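# Place the white block into the wooden tray

## Task

Get the white block, and no other object, inside the wooden tray, with the tray still lying flat on the table and not upside down.

## Robot and tools

Robot: two 6-joint arms, left_arm and right_arm, each ending in a two-finger parallel gripper with a wrist camera. Their bases (scene frame) sit near (+0.014, +0.245, 0) m for left_arm and (-0.024, -0.309, 0) m for right_arm, each turned only slightly about z. Cameras: cam_high, cam_low, cam_left_wrist, cam_right_wrist, all 896x504. A camera stand is fixed behind the arms. Loose objects may get a brief random nudge now and then.

Frames. Scene frame: origin at table-top height, halfway between the nominal bases; +z up, +x forward over the table, left_arm on the +y side. Arm names do not match left/right in the images. The table and fixed cameras use the scene frame. Each arm reports its hand pose (end_effector_position in metres, end_effector_quat_wxyz), velocities and targets in its own base frame. Motion offsets are along the axes of that arm's current Hand target. The gripper's fingers point along its +z and spread along its y; the reported position is the spot between the pads, roughly 1 cm back from the tips. Printed poses may be off by a few cm, more at long reach.

Row layout. Every moving command uses rows of 14 numbers: left_arm dx, dy, dz, rx, ry, rz, opening, then right_arm's 7 in that same order. Both arms are always included. The first six of each arm are an offset (not a pose) from that arm's Hand target at the start of the action or move; 1.0 equals 0.6 m of travel or 180 degrees of turn, range -1 to 1; rx, ry, rz form a single rotation vector. Opening is absolute: +1 fully open (0.094 m), -1 shut. Sending six zeros re-requests the current Hand target; an opening of 0 is a real half-open command, so to leave a gripper alone repeat its current command (see Tool commands in the result).

execute_actions(actions, cameras): actions is a list of actions; each action is a list of up to 15 rows, one per 1/30 s step, and a short list repeats its final row to fill 15 steps. All rows of one action count from the same start pose; the next action starts from the new Hand target, so repeating an offset adds to it. cameras: list of names, ["all"], or []; by default images appear only for an empty actions list. An empty list also returns the scene number and extra fields.

move(target, speed, blend, opening_speed, grip_force, blocking, cameras): target is one 14-number row or up to 15 rows, each offset counted from the same starting Hand targets. Grippers travel straight-line paths, all finishing together, at least 0.5 s and at most 10 s. speed: m/s, 0.002 to 2.9, default 0.25 (rotation up to twice that in rad/s), one value or one per target. blend: corner rounding in m for a list, 0 means stop at each. opening_speed: opening change per second on the -1..1 scale, at least 0.2; use it slowly for fragile items. grip_force: newtons per pad, 10 to 50 (50 = full), one value or one per arm, persists; low values close slowly. blocking=false returns after about 0.5 s while motion continues. Paths ignore obstacles and the other arm. The result adds a move: line: done (within 10 mm and 2 degrees), off_target, moving, held, fault, plus limits=paced (pose clipped) or limits=held (steps withheld).

wait(seconds 0..10, cameras) lets time pass holding commands; stop(cameras) brakes a running move; zoom_image(camera, region [x0,y0,x1,y1], at most 504 by 504 px) enlarges part of the newest image; read_manual gives licence texts; finished_scene(scene) ends the scene irreversibly, so call it only when the block rests in the upright tray with the robot clear.

Control behaviour. Commanded orientation is limited to 40 degrees from the measured one each step. Friction and gravity can leave a gripper a few cm short of its target; waiting does not fix that, but a new command (even all zeros) asks again, or send the missing distance. An arm blocked by contact keeps pushing until sent back past its gripper. Faster moves stray and strike harder.

Readings. grip_measured uses the opening scale; empty it reads up to about 2.5 mm wide; on a hard part it reads a few mm under the part's width. Squeeze rises about 1 N per 0.001 below first contact, then jumps to the force limit. Release by commanding well above grip_measured. grip_effort_nm is gripper motor effort (negative closing), not pad force. Joint torques include the arm's weight; joints 1-3 wrap at ±28 N m. Joint velocities may be summarised as within noise. Step readings list intermediate positions for execute_actions only.

Avoid: dropping the block from height or releasing it while moving; hitting the table, tray or stand hard; any contact between the arms or grippers (including one gripper closing on the other's fingers); pressure on the wrist-camera cables; letting anything leave the table; tipping or flipping the tray; routing a gripper near its own base (go around it); long stretched holds or pushes against unreachable poses, which heat motors (MOTOR HOT at 75 °C, fold and idle at 90 °C).

Each tool is called after "Emit:" as a command line: name --argument value for each argument, lists and objects as JSON in quotes; but a table of rows of numbers goes row by row, as --pt "numbers of a row", without its own name.

## Session

Emit:
execute_actions --actions '[]'

Scene clock: 0.00 s.
left_arm: end_effector_position=(+0.3938, +0.0030, +0.1388) grip_measured=+1.000 grip_effort_nm=n/a end_effector_quat_wxyz=(+0.674, -0.015, +0.738, +0.035) | right_arm: end_effector_position=(+0.3844, +0.0120, +0.1491) grip_measured=+1.000 grip_effort_nm=n/a end_effector_quat_wxyz=(+0.683, +0.067, +0.725, -0.051)
Joint positions: left_arm=[-0.051 1.586 0.274 1.222 -0.123 0.02 0.094] | right_arm=[0.195 1.547 0.264 1.218 0.362 0.041 0.094]
Joint velocities: within noise
Joint torques (N m): no reading
Heat: left arm: 32 °C; right arm: 31 °C.
Hand target: left_arm +0.3945, +0.0032, +0.1402; +0.675, -0.016, +0.737, +0.035 | right_arm +0.3847, +0.0126, +0.1477; +0.681, +0.066, +0.728, -0.051
Tool commands: left_gripper/opening=+1.0 right_gripper/opening=+1.0

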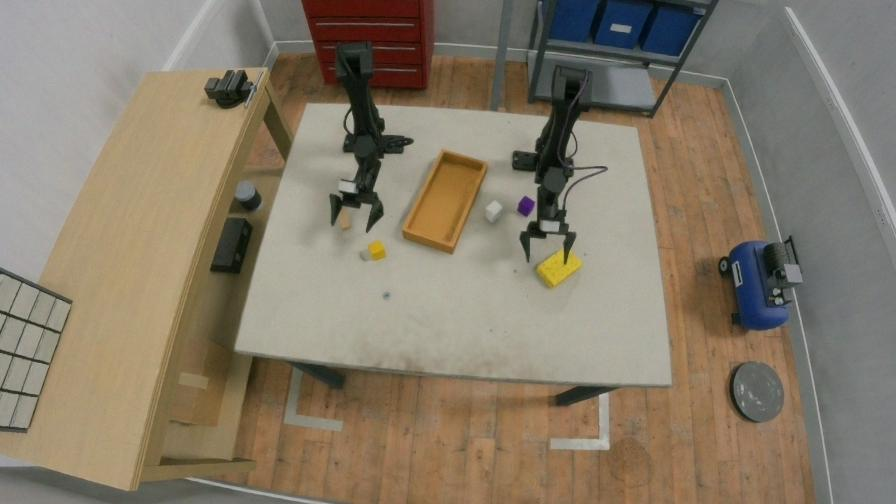

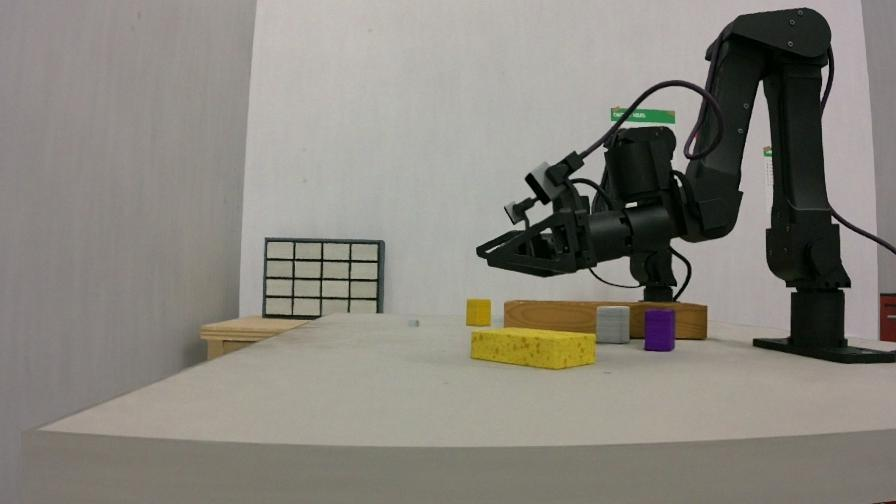

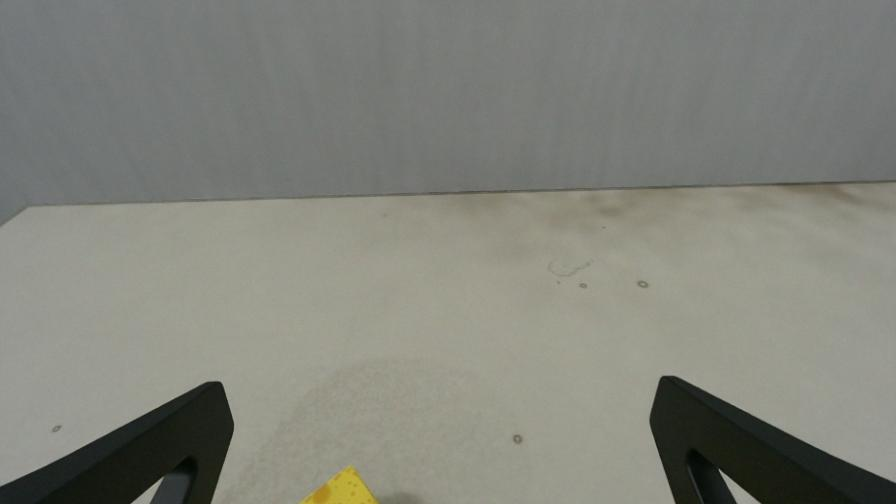

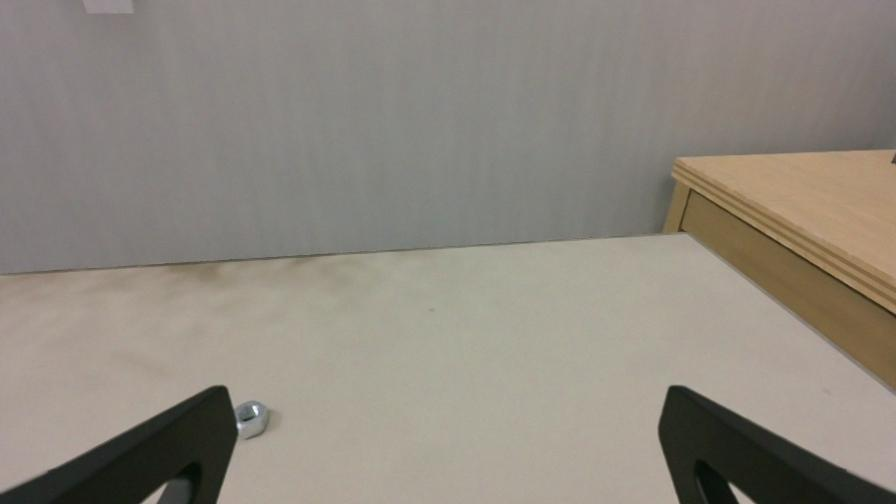

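Emit:
zoom_image --camera "cam_high" --region '[300, 100, 640, 300]'

Emit:
zoom_image --camera "cam_high" --region '[400, 140, 560, 260]'

Emit:
zoom_image --camera "cam_low" --region '[440, 200, 896, 400]'

Scaled by 1.482 from the camera's 896x504 image, which has a finer 1280x720 frame.

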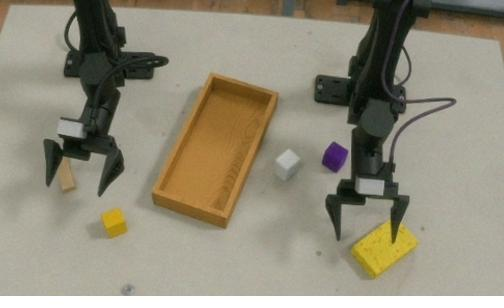

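Scaled by 3.150 from the camera's 896x504 image, which has a finer 1280x720 frame.

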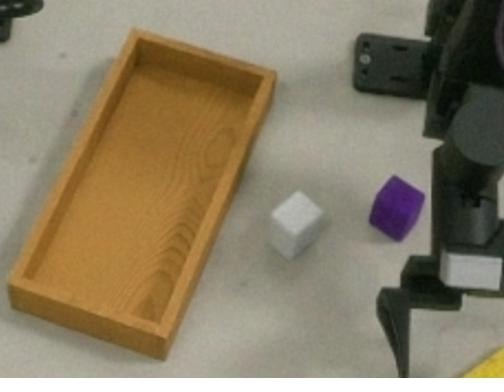

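Scaled by 1.105 from the camera's 896x504 image, which has a finer 1280x720 frame.

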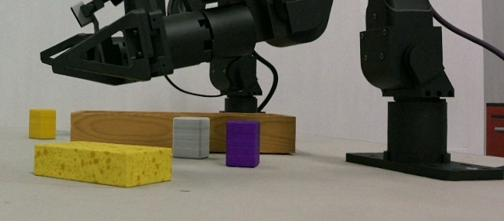

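Emit:
move --target '[-0.111, -0.2027, -0.329, 0.1555, 0.4524, 0.1547, 1, 0, 0, 0, 0, 0, 0, 1]' --speed 0.5 --cameras '["cam_high", "cam_left_wrist"]'

Scene clock: 47.60 s.
left_arm: end_effector_position=(+0.2284, -0.1406, +0.2192) grip_measured=+1.000 grip_effort_nm=-0.04 end_effector_quat_wxyz=(+0.089, +0.276, +0.957, -0.021) | right_arm: end_effector_position=(+0.3844, +0.0120, +0.1491) grip_measured=+1.000 grip_effort_nm=-0.02 end_effector_quat_wxyz=(+0.683, +0.067, +0.725, -0.051)
Joint positions: left_arm=[-0.561 1.439 1.544 -1.493 -0.008 0.002 0.094] | right_arm=[0.195 1.547 0.264 1.218 0.362 0.041 0.094]
Joint torques (N m): left_arm=[-0.43 -3.9 7.04 -0.01 0.04 -0.13] | right_arm=[0.02 -5.27 6.22 1.86 0 -0.04]
Heat: left arm: 34 °C; right arm: 33 °C.
Hand target: left_arm +0.2130, -0.1341, +0.2202; +0.000, +0.276, +0.961, +0.000 | right_arm +0.3847, +0.0126, +0.1477; +0.681, +0.066, +0.728, -0.051
Off the commanded pose: left_arm 0.017 m, 11 deg | right_arm 0.002 m, 0 deg.
joint sent to its limit (left arm) — joint 4 (wrist pitch), lower limit. The joint targets are off in orientation, not in position.
move: off_target (left_arm)
Images, in order (width x height): cam_high 896x504, cam_left_wrist 896x504.

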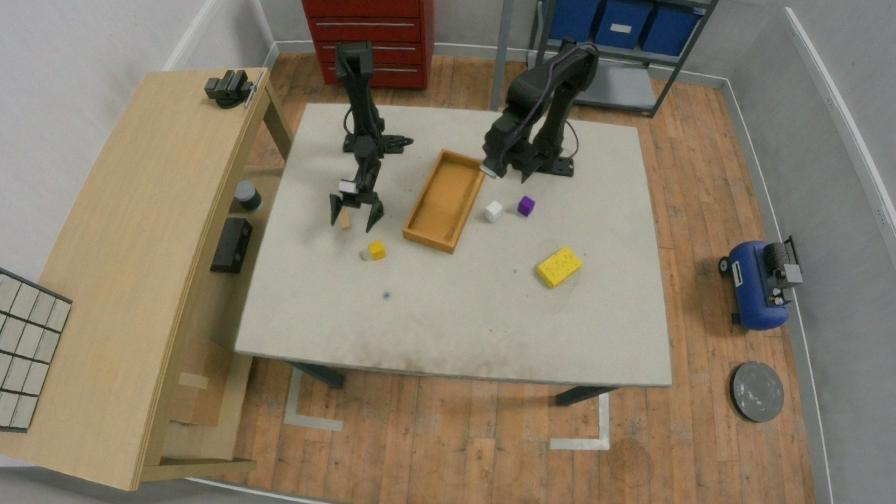

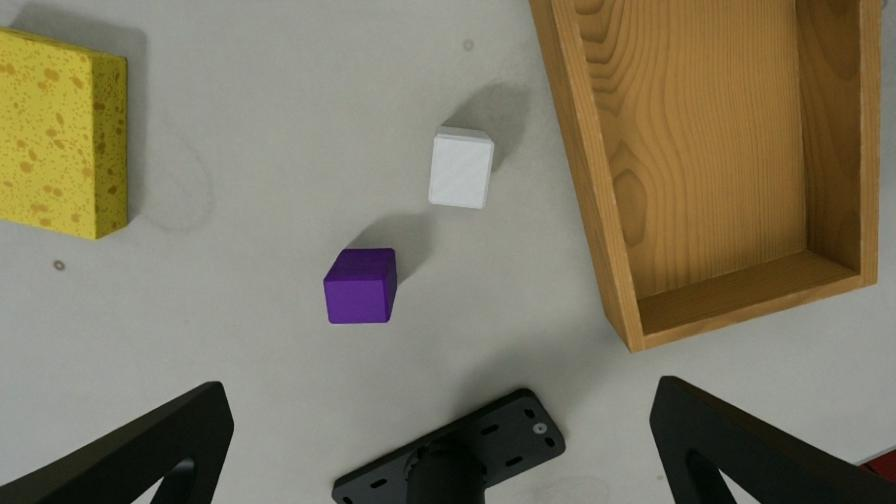

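Emit:
zoom_image --camera "cam_left_wrist" --region '[300, 100, 524, 340]'

Emit:
zoom_image --camera "cam_left_wrist" --region '[300, 360, 600, 504]'

Emit:
zoom_image --camera "cam_high" --region '[440, 100, 600, 260]'

Scaled by 2.100 from the camera's 896x504 image, which has a finer 1280x720 frame.

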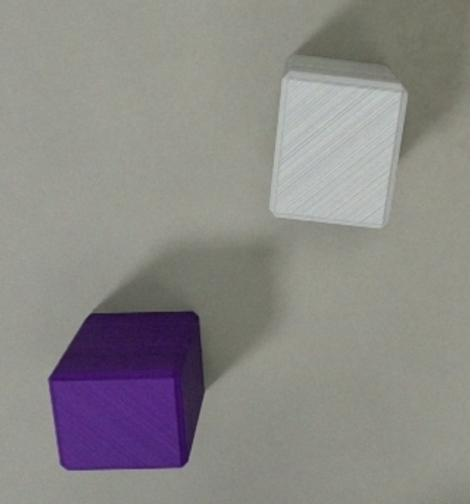

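Scaled by 1.680 from the camera's 896x504 image, which has a finer 1280x720 frame.

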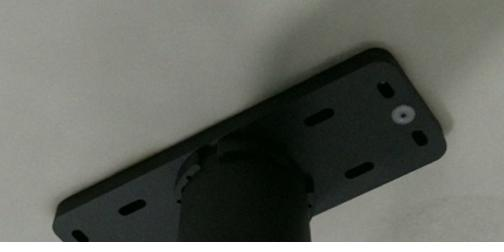

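Scaled by 3.150 from the camera's 896x504 image, which has a finer 1280x720 frame.

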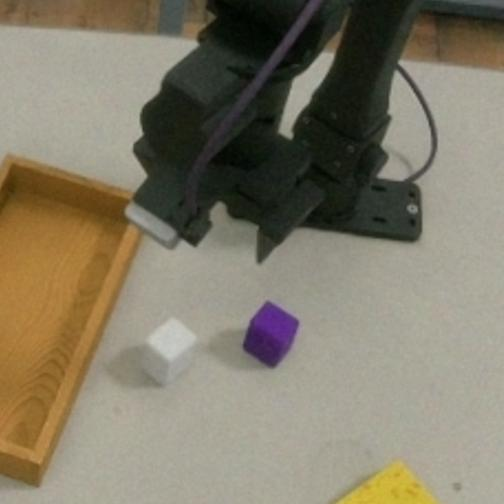

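Emit:
move --target '[-0.038, -0.0075, 0.1753, -0.0053, -0.0583, 0.0287, 0.35, 0, 0, 0, 0, 0, 0, 1]' --speed 0.2 --cameras '["cam_high", "cam_low", "cam_left_wrist"]'

Scene clock: 123.57 s.
left_arm: end_effector_position=(+0.2357, -0.1533, +0.1155) grip_measured=+0.351 grip_effort_nm=-0.10 end_effector_quat_wxyz=(+0.094, +0.310, +0.946, -0.022) | right_arm: end_effector_position=(+0.3844, +0.0120, +0.1491) grip_measured=+1.000 grip_effort_nm=-0.02 end_effector_quat_wxyz=(+0.683, +0.067, +0.725, -0.051)
Joint positions: left_arm=[-0.585 1.425 1.112 -1.065 -0.008 0.048 0.063] | right_arm=[0.195 1.547 0.264 1.218 0.362 0.041 0.094]
Joint torques (N m): left_arm=[-0.51 -5.34 5.26 0.68 -0.02 0.13] | right_arm=[-0.01 -5.27 6.2 1.86 0 -0.05]
Heat: left arm: 34 °C; right arm: 36 °C.
Hand target: left_arm +0.2299, -0.1500, +0.1149; +0.090, +0.318, +0.944, -0.017 | right_arm +0.3847, +0.0126, +0.1477; +0.681, +0.066, +0.728, -0.051
Off the commanded pose: left_arm 0.007 m, 1 deg | right_arm 0.002 m, 0 deg.
move: done
Images, in order (width x height): cam_high 896x504, cam_low 896x504, cam_left_wrist 896x504.

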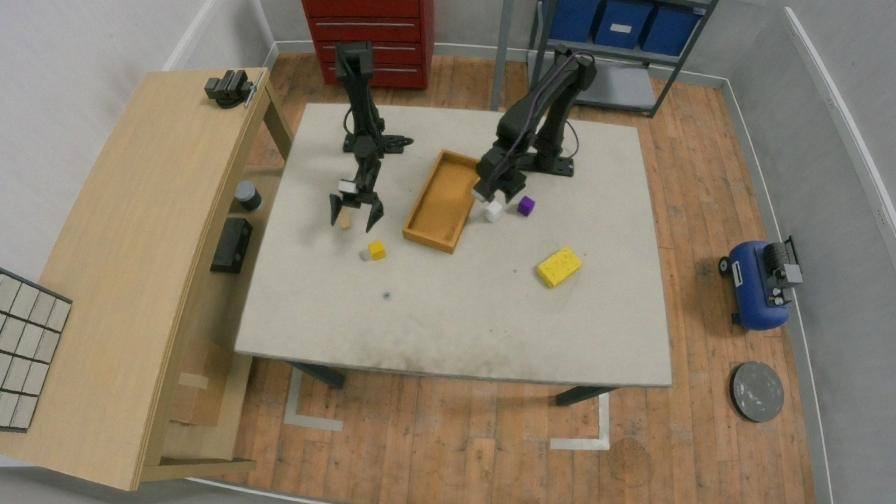

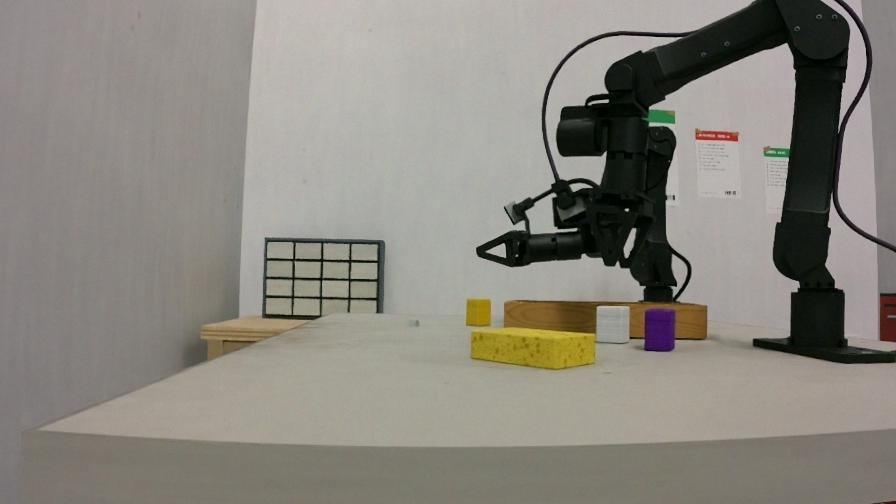

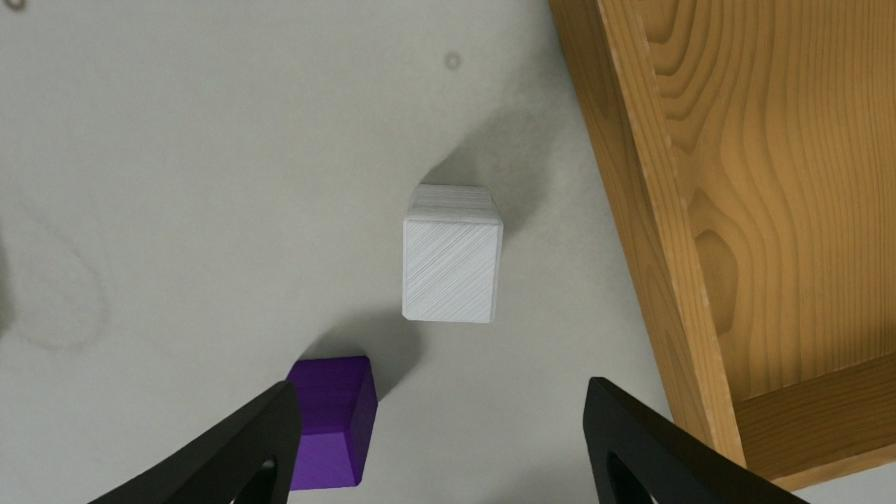

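Emit:
zoom_image --camera "cam_low" --region '[540, 160, 740, 360]'

Emit:
zoom_image --camera "cam_left_wrist" --region '[280, 160, 600, 400]'

Scaled by 2.520 from the camera's 896x504 image, which has a finer 1280x720 frame.

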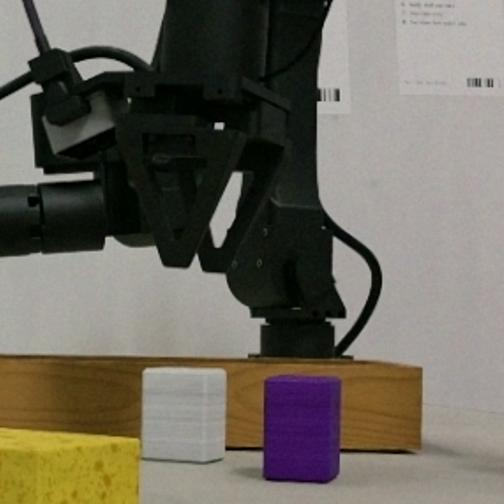

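Scaled by 1.575 from the camera's 896x504 image, which has a finer 1280x720 frame.

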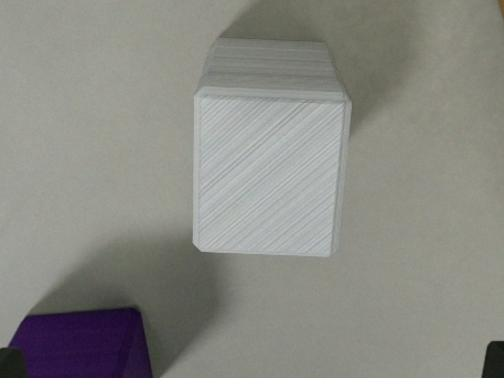

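Emit:
move --target '[0.0028, -0.0053, 0.1265, 0, 0, 0.017, 0.35, 0, 0, 0, 0, 0, 0, 1]' --speed 0.12 --cameras '["cam_low", "cam_left_wrist"]'

Scene clock: 169.80 s.
left_arm: end_effector_position=(+0.2450, -0.1616, +0.0466) grip_measured=+0.351 grip_effort_nm=-0.10 end_effector_quat_wxyz=(+0.105, +0.334, +0.936, -0.022) | right_arm: end_effector_position=(+0.3844, +0.0120, +0.1491) grip_measured=+1.000 grip_effort_nm=-0.03 end_effector_quat_wxyz=(+0.683, +0.067, +0.725, -0.051)
Joint positions: left_arm=[-0.592 1.513 0.904 -0.747 -0.009 0.095 0.063] | right_arm=[0.195 1.547 0.264 1.218 0.362 0.041 0.094]
Joint torques (N m): left_arm=[-0.47 -4.04 5.29 0.74 -0.02 0.12] | right_arm=[0.01 -5.3 6.2 1.87 -0.01 -0.04]
Heat: left arm: 34 °C; right arm: 37 °C.
Hand target: left_arm +0.2388, -0.1582, +0.0398; +0.090, +0.343, +0.935, -0.015 | right_arm +0.3847, +0.0126, +0.1477; +0.681, +0.066, +0.728, -0.051
Off the commanded pose: left_arm 0.010 m, 2 deg | right_arm 0.002 m, 0 deg.
move: done
Images, in order (width x height): cam_low 896x504, cam_left_wrist 896x504.

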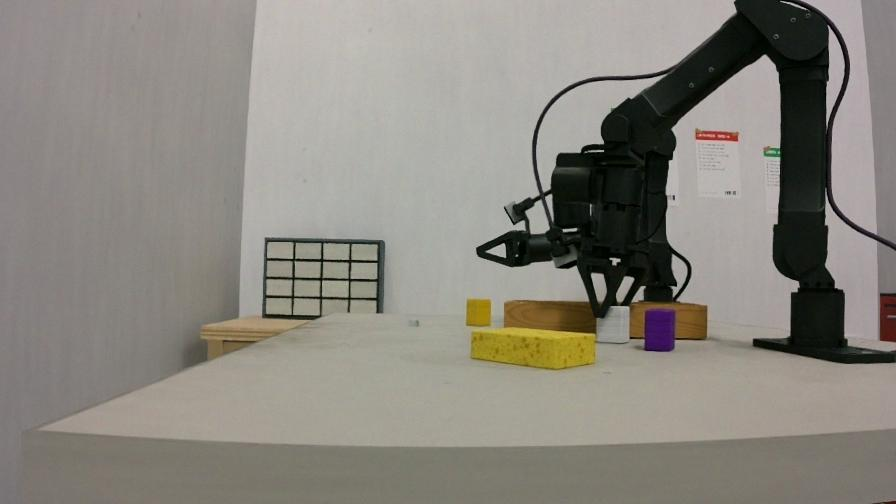

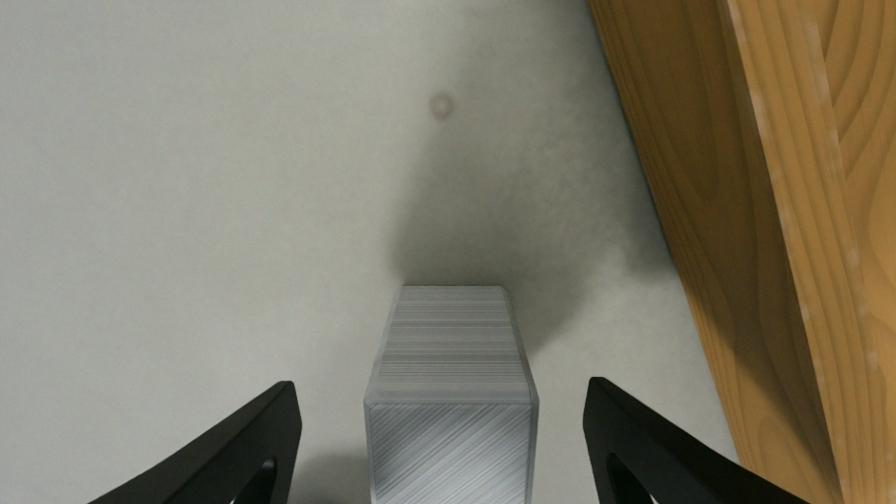

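Emit:
move --pt "0.0078 -0.0023 0.0153 0 0 0 0.35 0 0 0 0 0 0 1" --pt "0.0078 -0.0023 0.0153 0 0 0 -0.6 0 0 0 0 0 0 1" --speed 0.1 --grip_force 30 --cameras '["cam_low", "cam_left_wrist"]'

Scene clock: 184.43 s.
left_arm: end_effector_position=(+0.2434, -0.1613, +0.0388) grip_measured=-0.326 grip_effort_nm=-0.66 end_effector_quat_wxyz=(+0.109, +0.335, +0.936, -0.023) | right_arm: end_effector_position=(+0.3844, +0.0120, +0.1491) grip_measured=+1.000 grip_effort_nm=-0.02 end_effector_quat_wxyz=(+0.683, +0.067, +0.725, -0.051)
Joint positions: left_arm=[-0.595 1.513 0.869 -0.704 -0.01 0.095 0.032] | right_arm=[0.195 1.547 0.264 1.218 0.362 0.041 0.094]
Joint torques (N m): left_arm=[-0.61 -3.66 5 0.75 -0.06 0.12] | right_arm=[0.01 -5.29 6.22 1.86 -0.01 -0.04]
Heat: left arm: 34 °C; right arm: 38 °C.
Hand target: left_arm +0.2358, -0.1572, +0.0299; +0.090, +0.342, +0.935, -0.015 | right_arm +0.3847, +0.0126, +0.1477; +0.681, +0.066, +0.728, -0.051
Off the commanded pose: left_arm 0.012 m, 2 deg | right_arm 0.002 m, 0 deg.
grip_force (N): 30, 30
move: off_target (left_arm); target 2's new opening was sent with left_arm's hand 0.012 m and 3 deg from that target
Images, in order (width x height): cam_low 896x504, cam_left_wrist 896x504.

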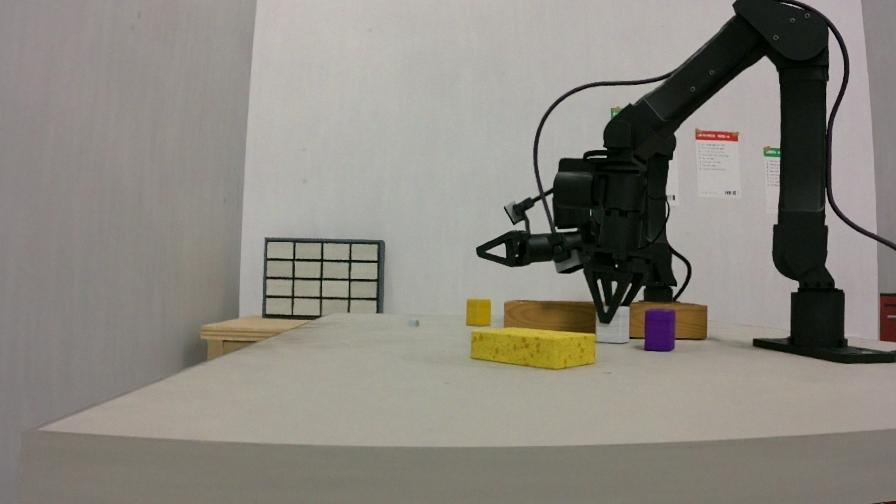

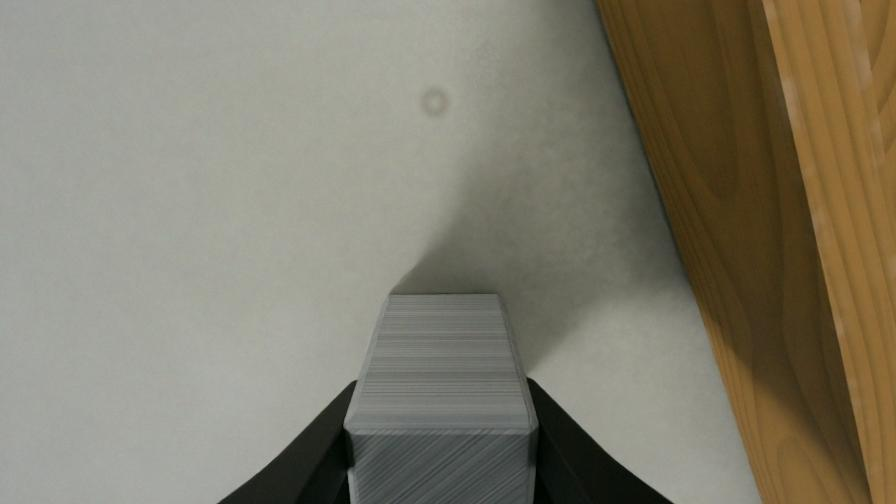

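Emit:
move --pt "-0.0268 0.0051 -0.1476 0 0 0 -0.6 0 0 0 0 0 0 1" --pt "-0.0751 -0.2396 -0.1473 0 0 0 -0.6 0 0 0 0 0 0 1" --pt "-0.0588 -0.2427 -0.0571 0 0 0 -0.6 0 0 0 0 0 0 1" --speed '[0.2, 0.25, 0.15]' --blend '[0.025, 0.02, 0]' --cameras '["cam_high", "cam_low", "cam_left_wrist"]'

Scene clock: 206.00 s.
left_arm: end_effector_position=(+0.1633, -0.2941, +0.0708) grip_measured=-0.328 grip_effort_nm=-0.70 end_effector_quat_wxyz=(+0.097, +0.347, +0.932, -0.029) | right_arm: end_effector_position=(+0.3844, +0.0120, +0.1491) grip_measured=+1.000 grip_effort_nm=-0.02 end_effector_quat_wxyz=(+0.683, +0.067, +0.725, -0.051)
Joint positions: left_arm=[-1.116 1.674 1.175 -0.89 -0.091 -0.395 0.032] | right_arm=[0.195 1.547 0.264 1.218 0.362 0.041 0.094]
Joint torques (N m): left_arm=[0.08 -5.39 5.49 0.66 -0.11 -0.17] | right_arm=[0.02 -5.27 6.22 1.86 0 -0.04]
Heat: left arm: 35 °C; right arm: 38 °C.
Hand target: left_arm +0.1630, -0.2880, +0.0649; +0.090, +0.343, +0.935, -0.015 | right_arm +0.3847, +0.0126, +0.1477; +0.681, +0.066, +0.728, -0.051
Off the commanded pose: left_arm 0.008 m, 2 deg | right_arm 0.002 m, 0 deg.
grip_force (N): 30, 30
move: done
Images, in order (width x height): cam_high 896x504, cam_low 896x504, cam_left_wrist 896x504.

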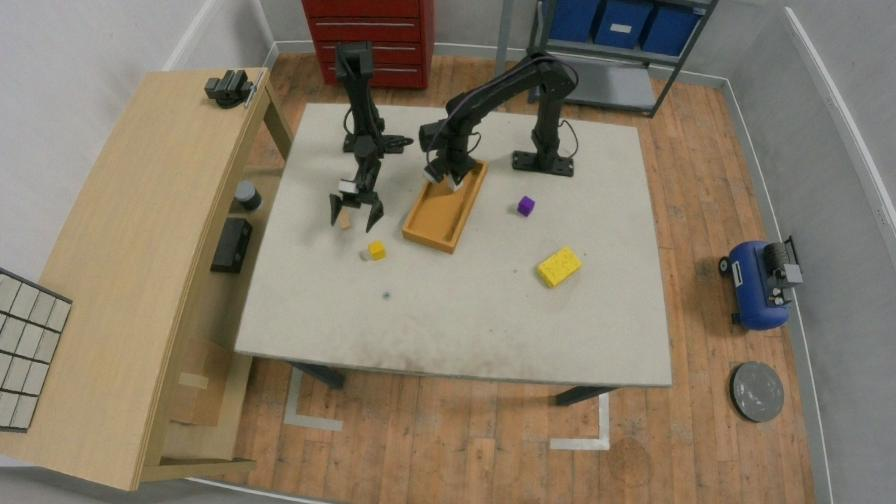

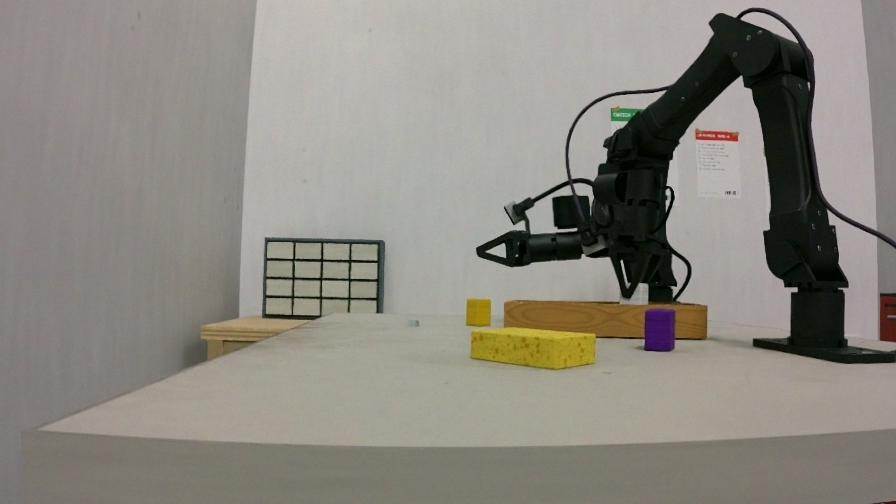

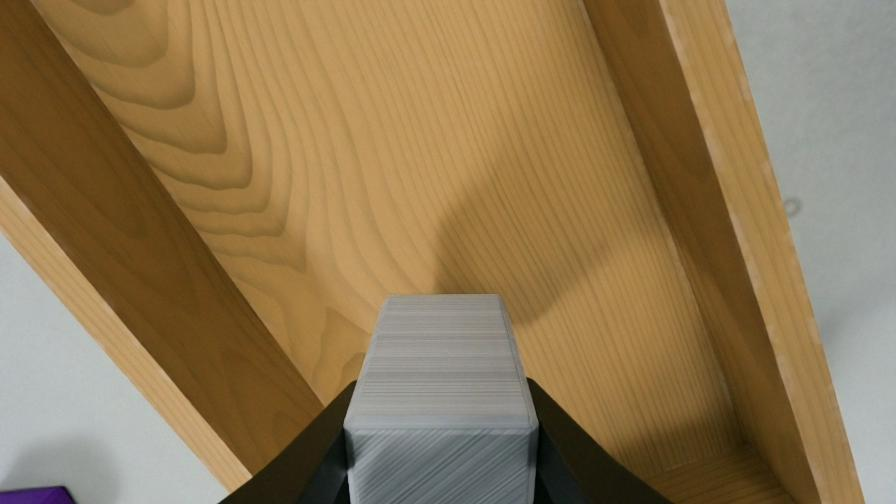

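Emit:
move --target '[0.0074, -0.0014, 0.041, 0, 0, 0, -0.6, 0, 0, 0, 0, 0, 0, 1]' --speed 0.08 --cameras '["cam_low", "cam_left_wrist"]'

Scene clock: 218.80 s.
left_arm: end_effector_position=(+0.1646, -0.2964, +0.0496) grip_measured=-0.328 grip_effort_nm=-0.70 end_effector_quat_wxyz=(+0.101, +0.347, +0.932, -0.033) | right_arm: end_effector_position=(+0.3844, +0.0120, +0.1491) grip_measured=+1.000 grip_effort_nm=-0.02 end_effector_quat_wxyz=(+0.683, +0.067, +0.725, -0.051)
Joint positions: left_arm=[-1.116 1.698 1.112 -0.791 -0.092 -0.395 0.032] | right_arm=[0.195 1.547 0.264 1.218 0.362 0.041 0.094]
Joint torques (N m): left_arm=[0.14 -4.96 5.09 0.69 -0.14 -0.12] | right_arm=[0.01 -5.3 6.2 1.86 0 -0.04]
Heat: left arm: 34 °C; right arm: 39 °C.
Hand target: left_arm +0.1631, -0.2881, +0.0400; +0.090, +0.343, +0.935, -0.015 | right_arm +0.3847, +0.0126, +0.1477; +0.681, +0.066, +0.728, -0.051
Off the commanded pose: left_arm 0.013 m, 2 deg | right_arm 0.002 m, 0 deg.
grip_force (N): 30, 30
move: off_target (left_arm)
Images, in order (width x height): cam_low 896x504, cam_left_wrist 896x504.

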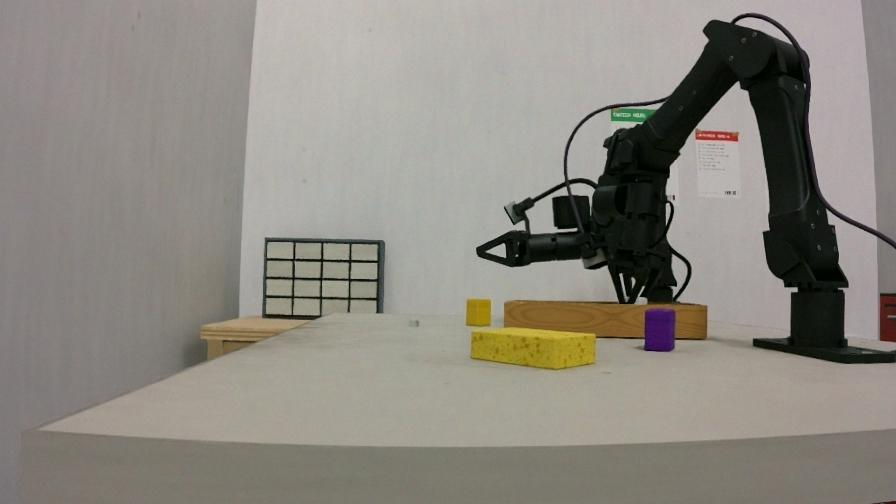

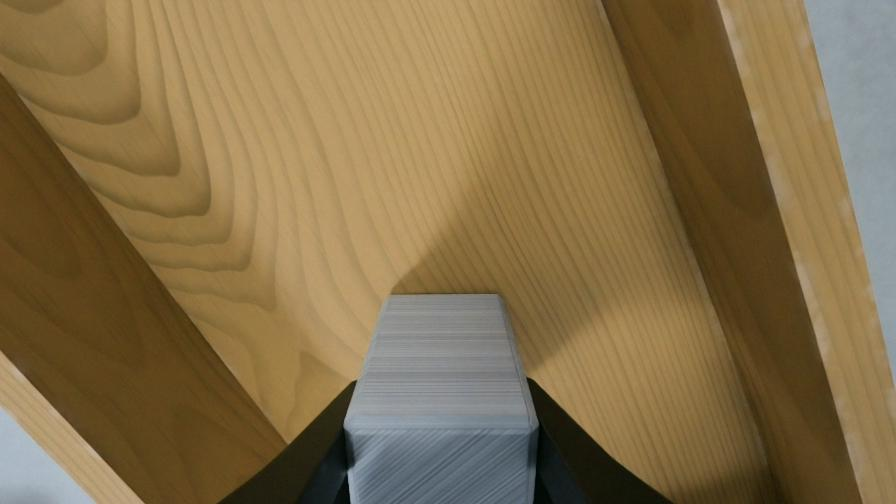

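Emit:
move --pt "-0.0012 0.0002 -0.0066 0 0 0 0.0 0 0 0 0 0 0 1" --pt "-0.0298 0.0056 -0.164 0 0 0 0.0 0 0 0 0 0 0 1" --speed '[0.05, 0.15]' --opening_speed 0.6 --cameras '["cam_high", "cam_low", "cam_left_wrist"]'

Scene clock: 226.50 s.
left_arm: end_effector_position=(+0.1629, -0.2925, +0.1306) grip_measured=-0.001 grip_effort_nm=0.03 end_effector_quat_wxyz=(+0.086, +0.348, +0.933, -0.017) | right_arm: end_effector_position=(+0.3844, +0.0120, +0.1491) grip_measured=+1.000 grip_effort_nm=-0.02 end_effector_quat_wxyz=(+0.683, +0.067, +0.725, -0.051)
Joint positions: left_arm=[-1.116 1.665 1.41 -1.165 -0.093 -0.395 0.047] | right_arm=[0.195 1.547 0.264 1.218 0.362 0.041 0.094]
Joint torques (N m): left_arm=[0.16 -7.24 7.53 0.35 -0.11 -0.13] | right_arm=[0.01 -5.29 6.22 1.86 0 -0.05]
Heat: left arm: 34 °C; right arm: 39 °C.
Hand target: left_arm +0.1630, -0.2880, +0.1399; +0.090, +0.343, +0.935, -0.015 | right_arm +0.3847, +0.0126, +0.1477; +0.681, +0.066, +0.728, -0.051
Off the commanded pose: left_arm 0.010 m, 1 deg | right_arm 0.002 m, 0 deg.
grip_force (N): 30, 30
move: done
Images, in order (width x height): cam_high 896x504, cam_low 896x504, cam_left_wrist 896x504.

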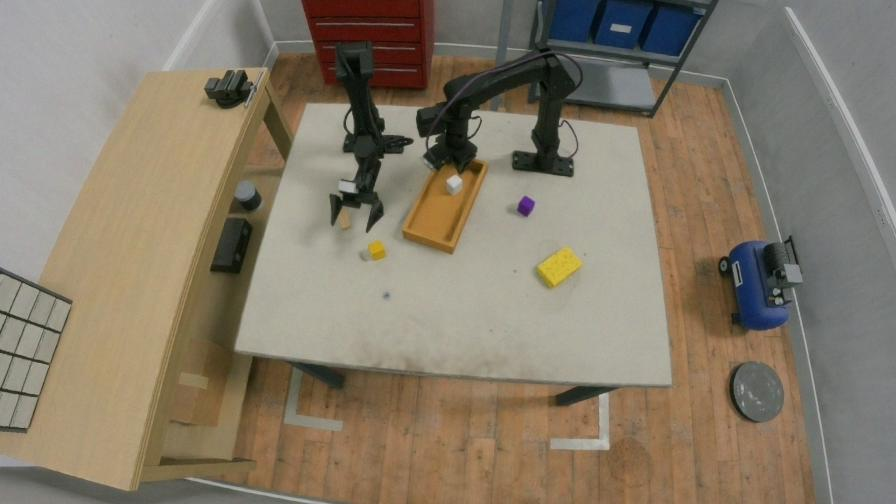

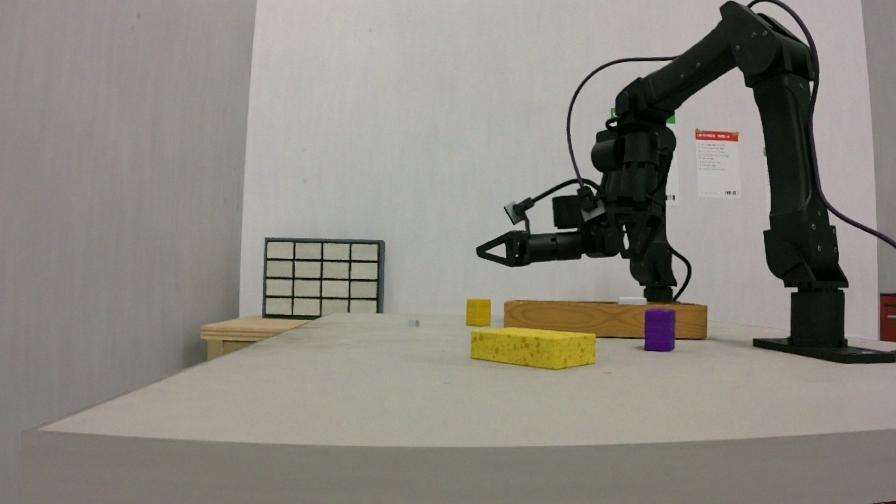

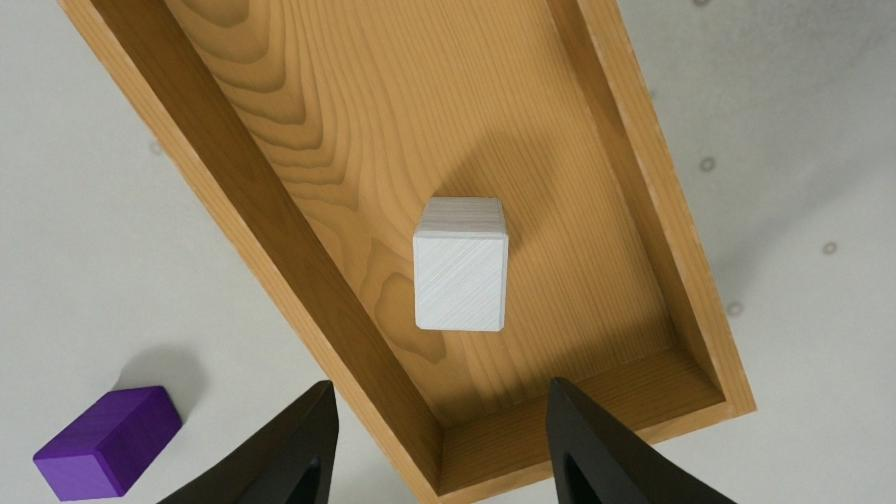

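Emit:
finished_scene --scene 1

The scene is finished: the task was done.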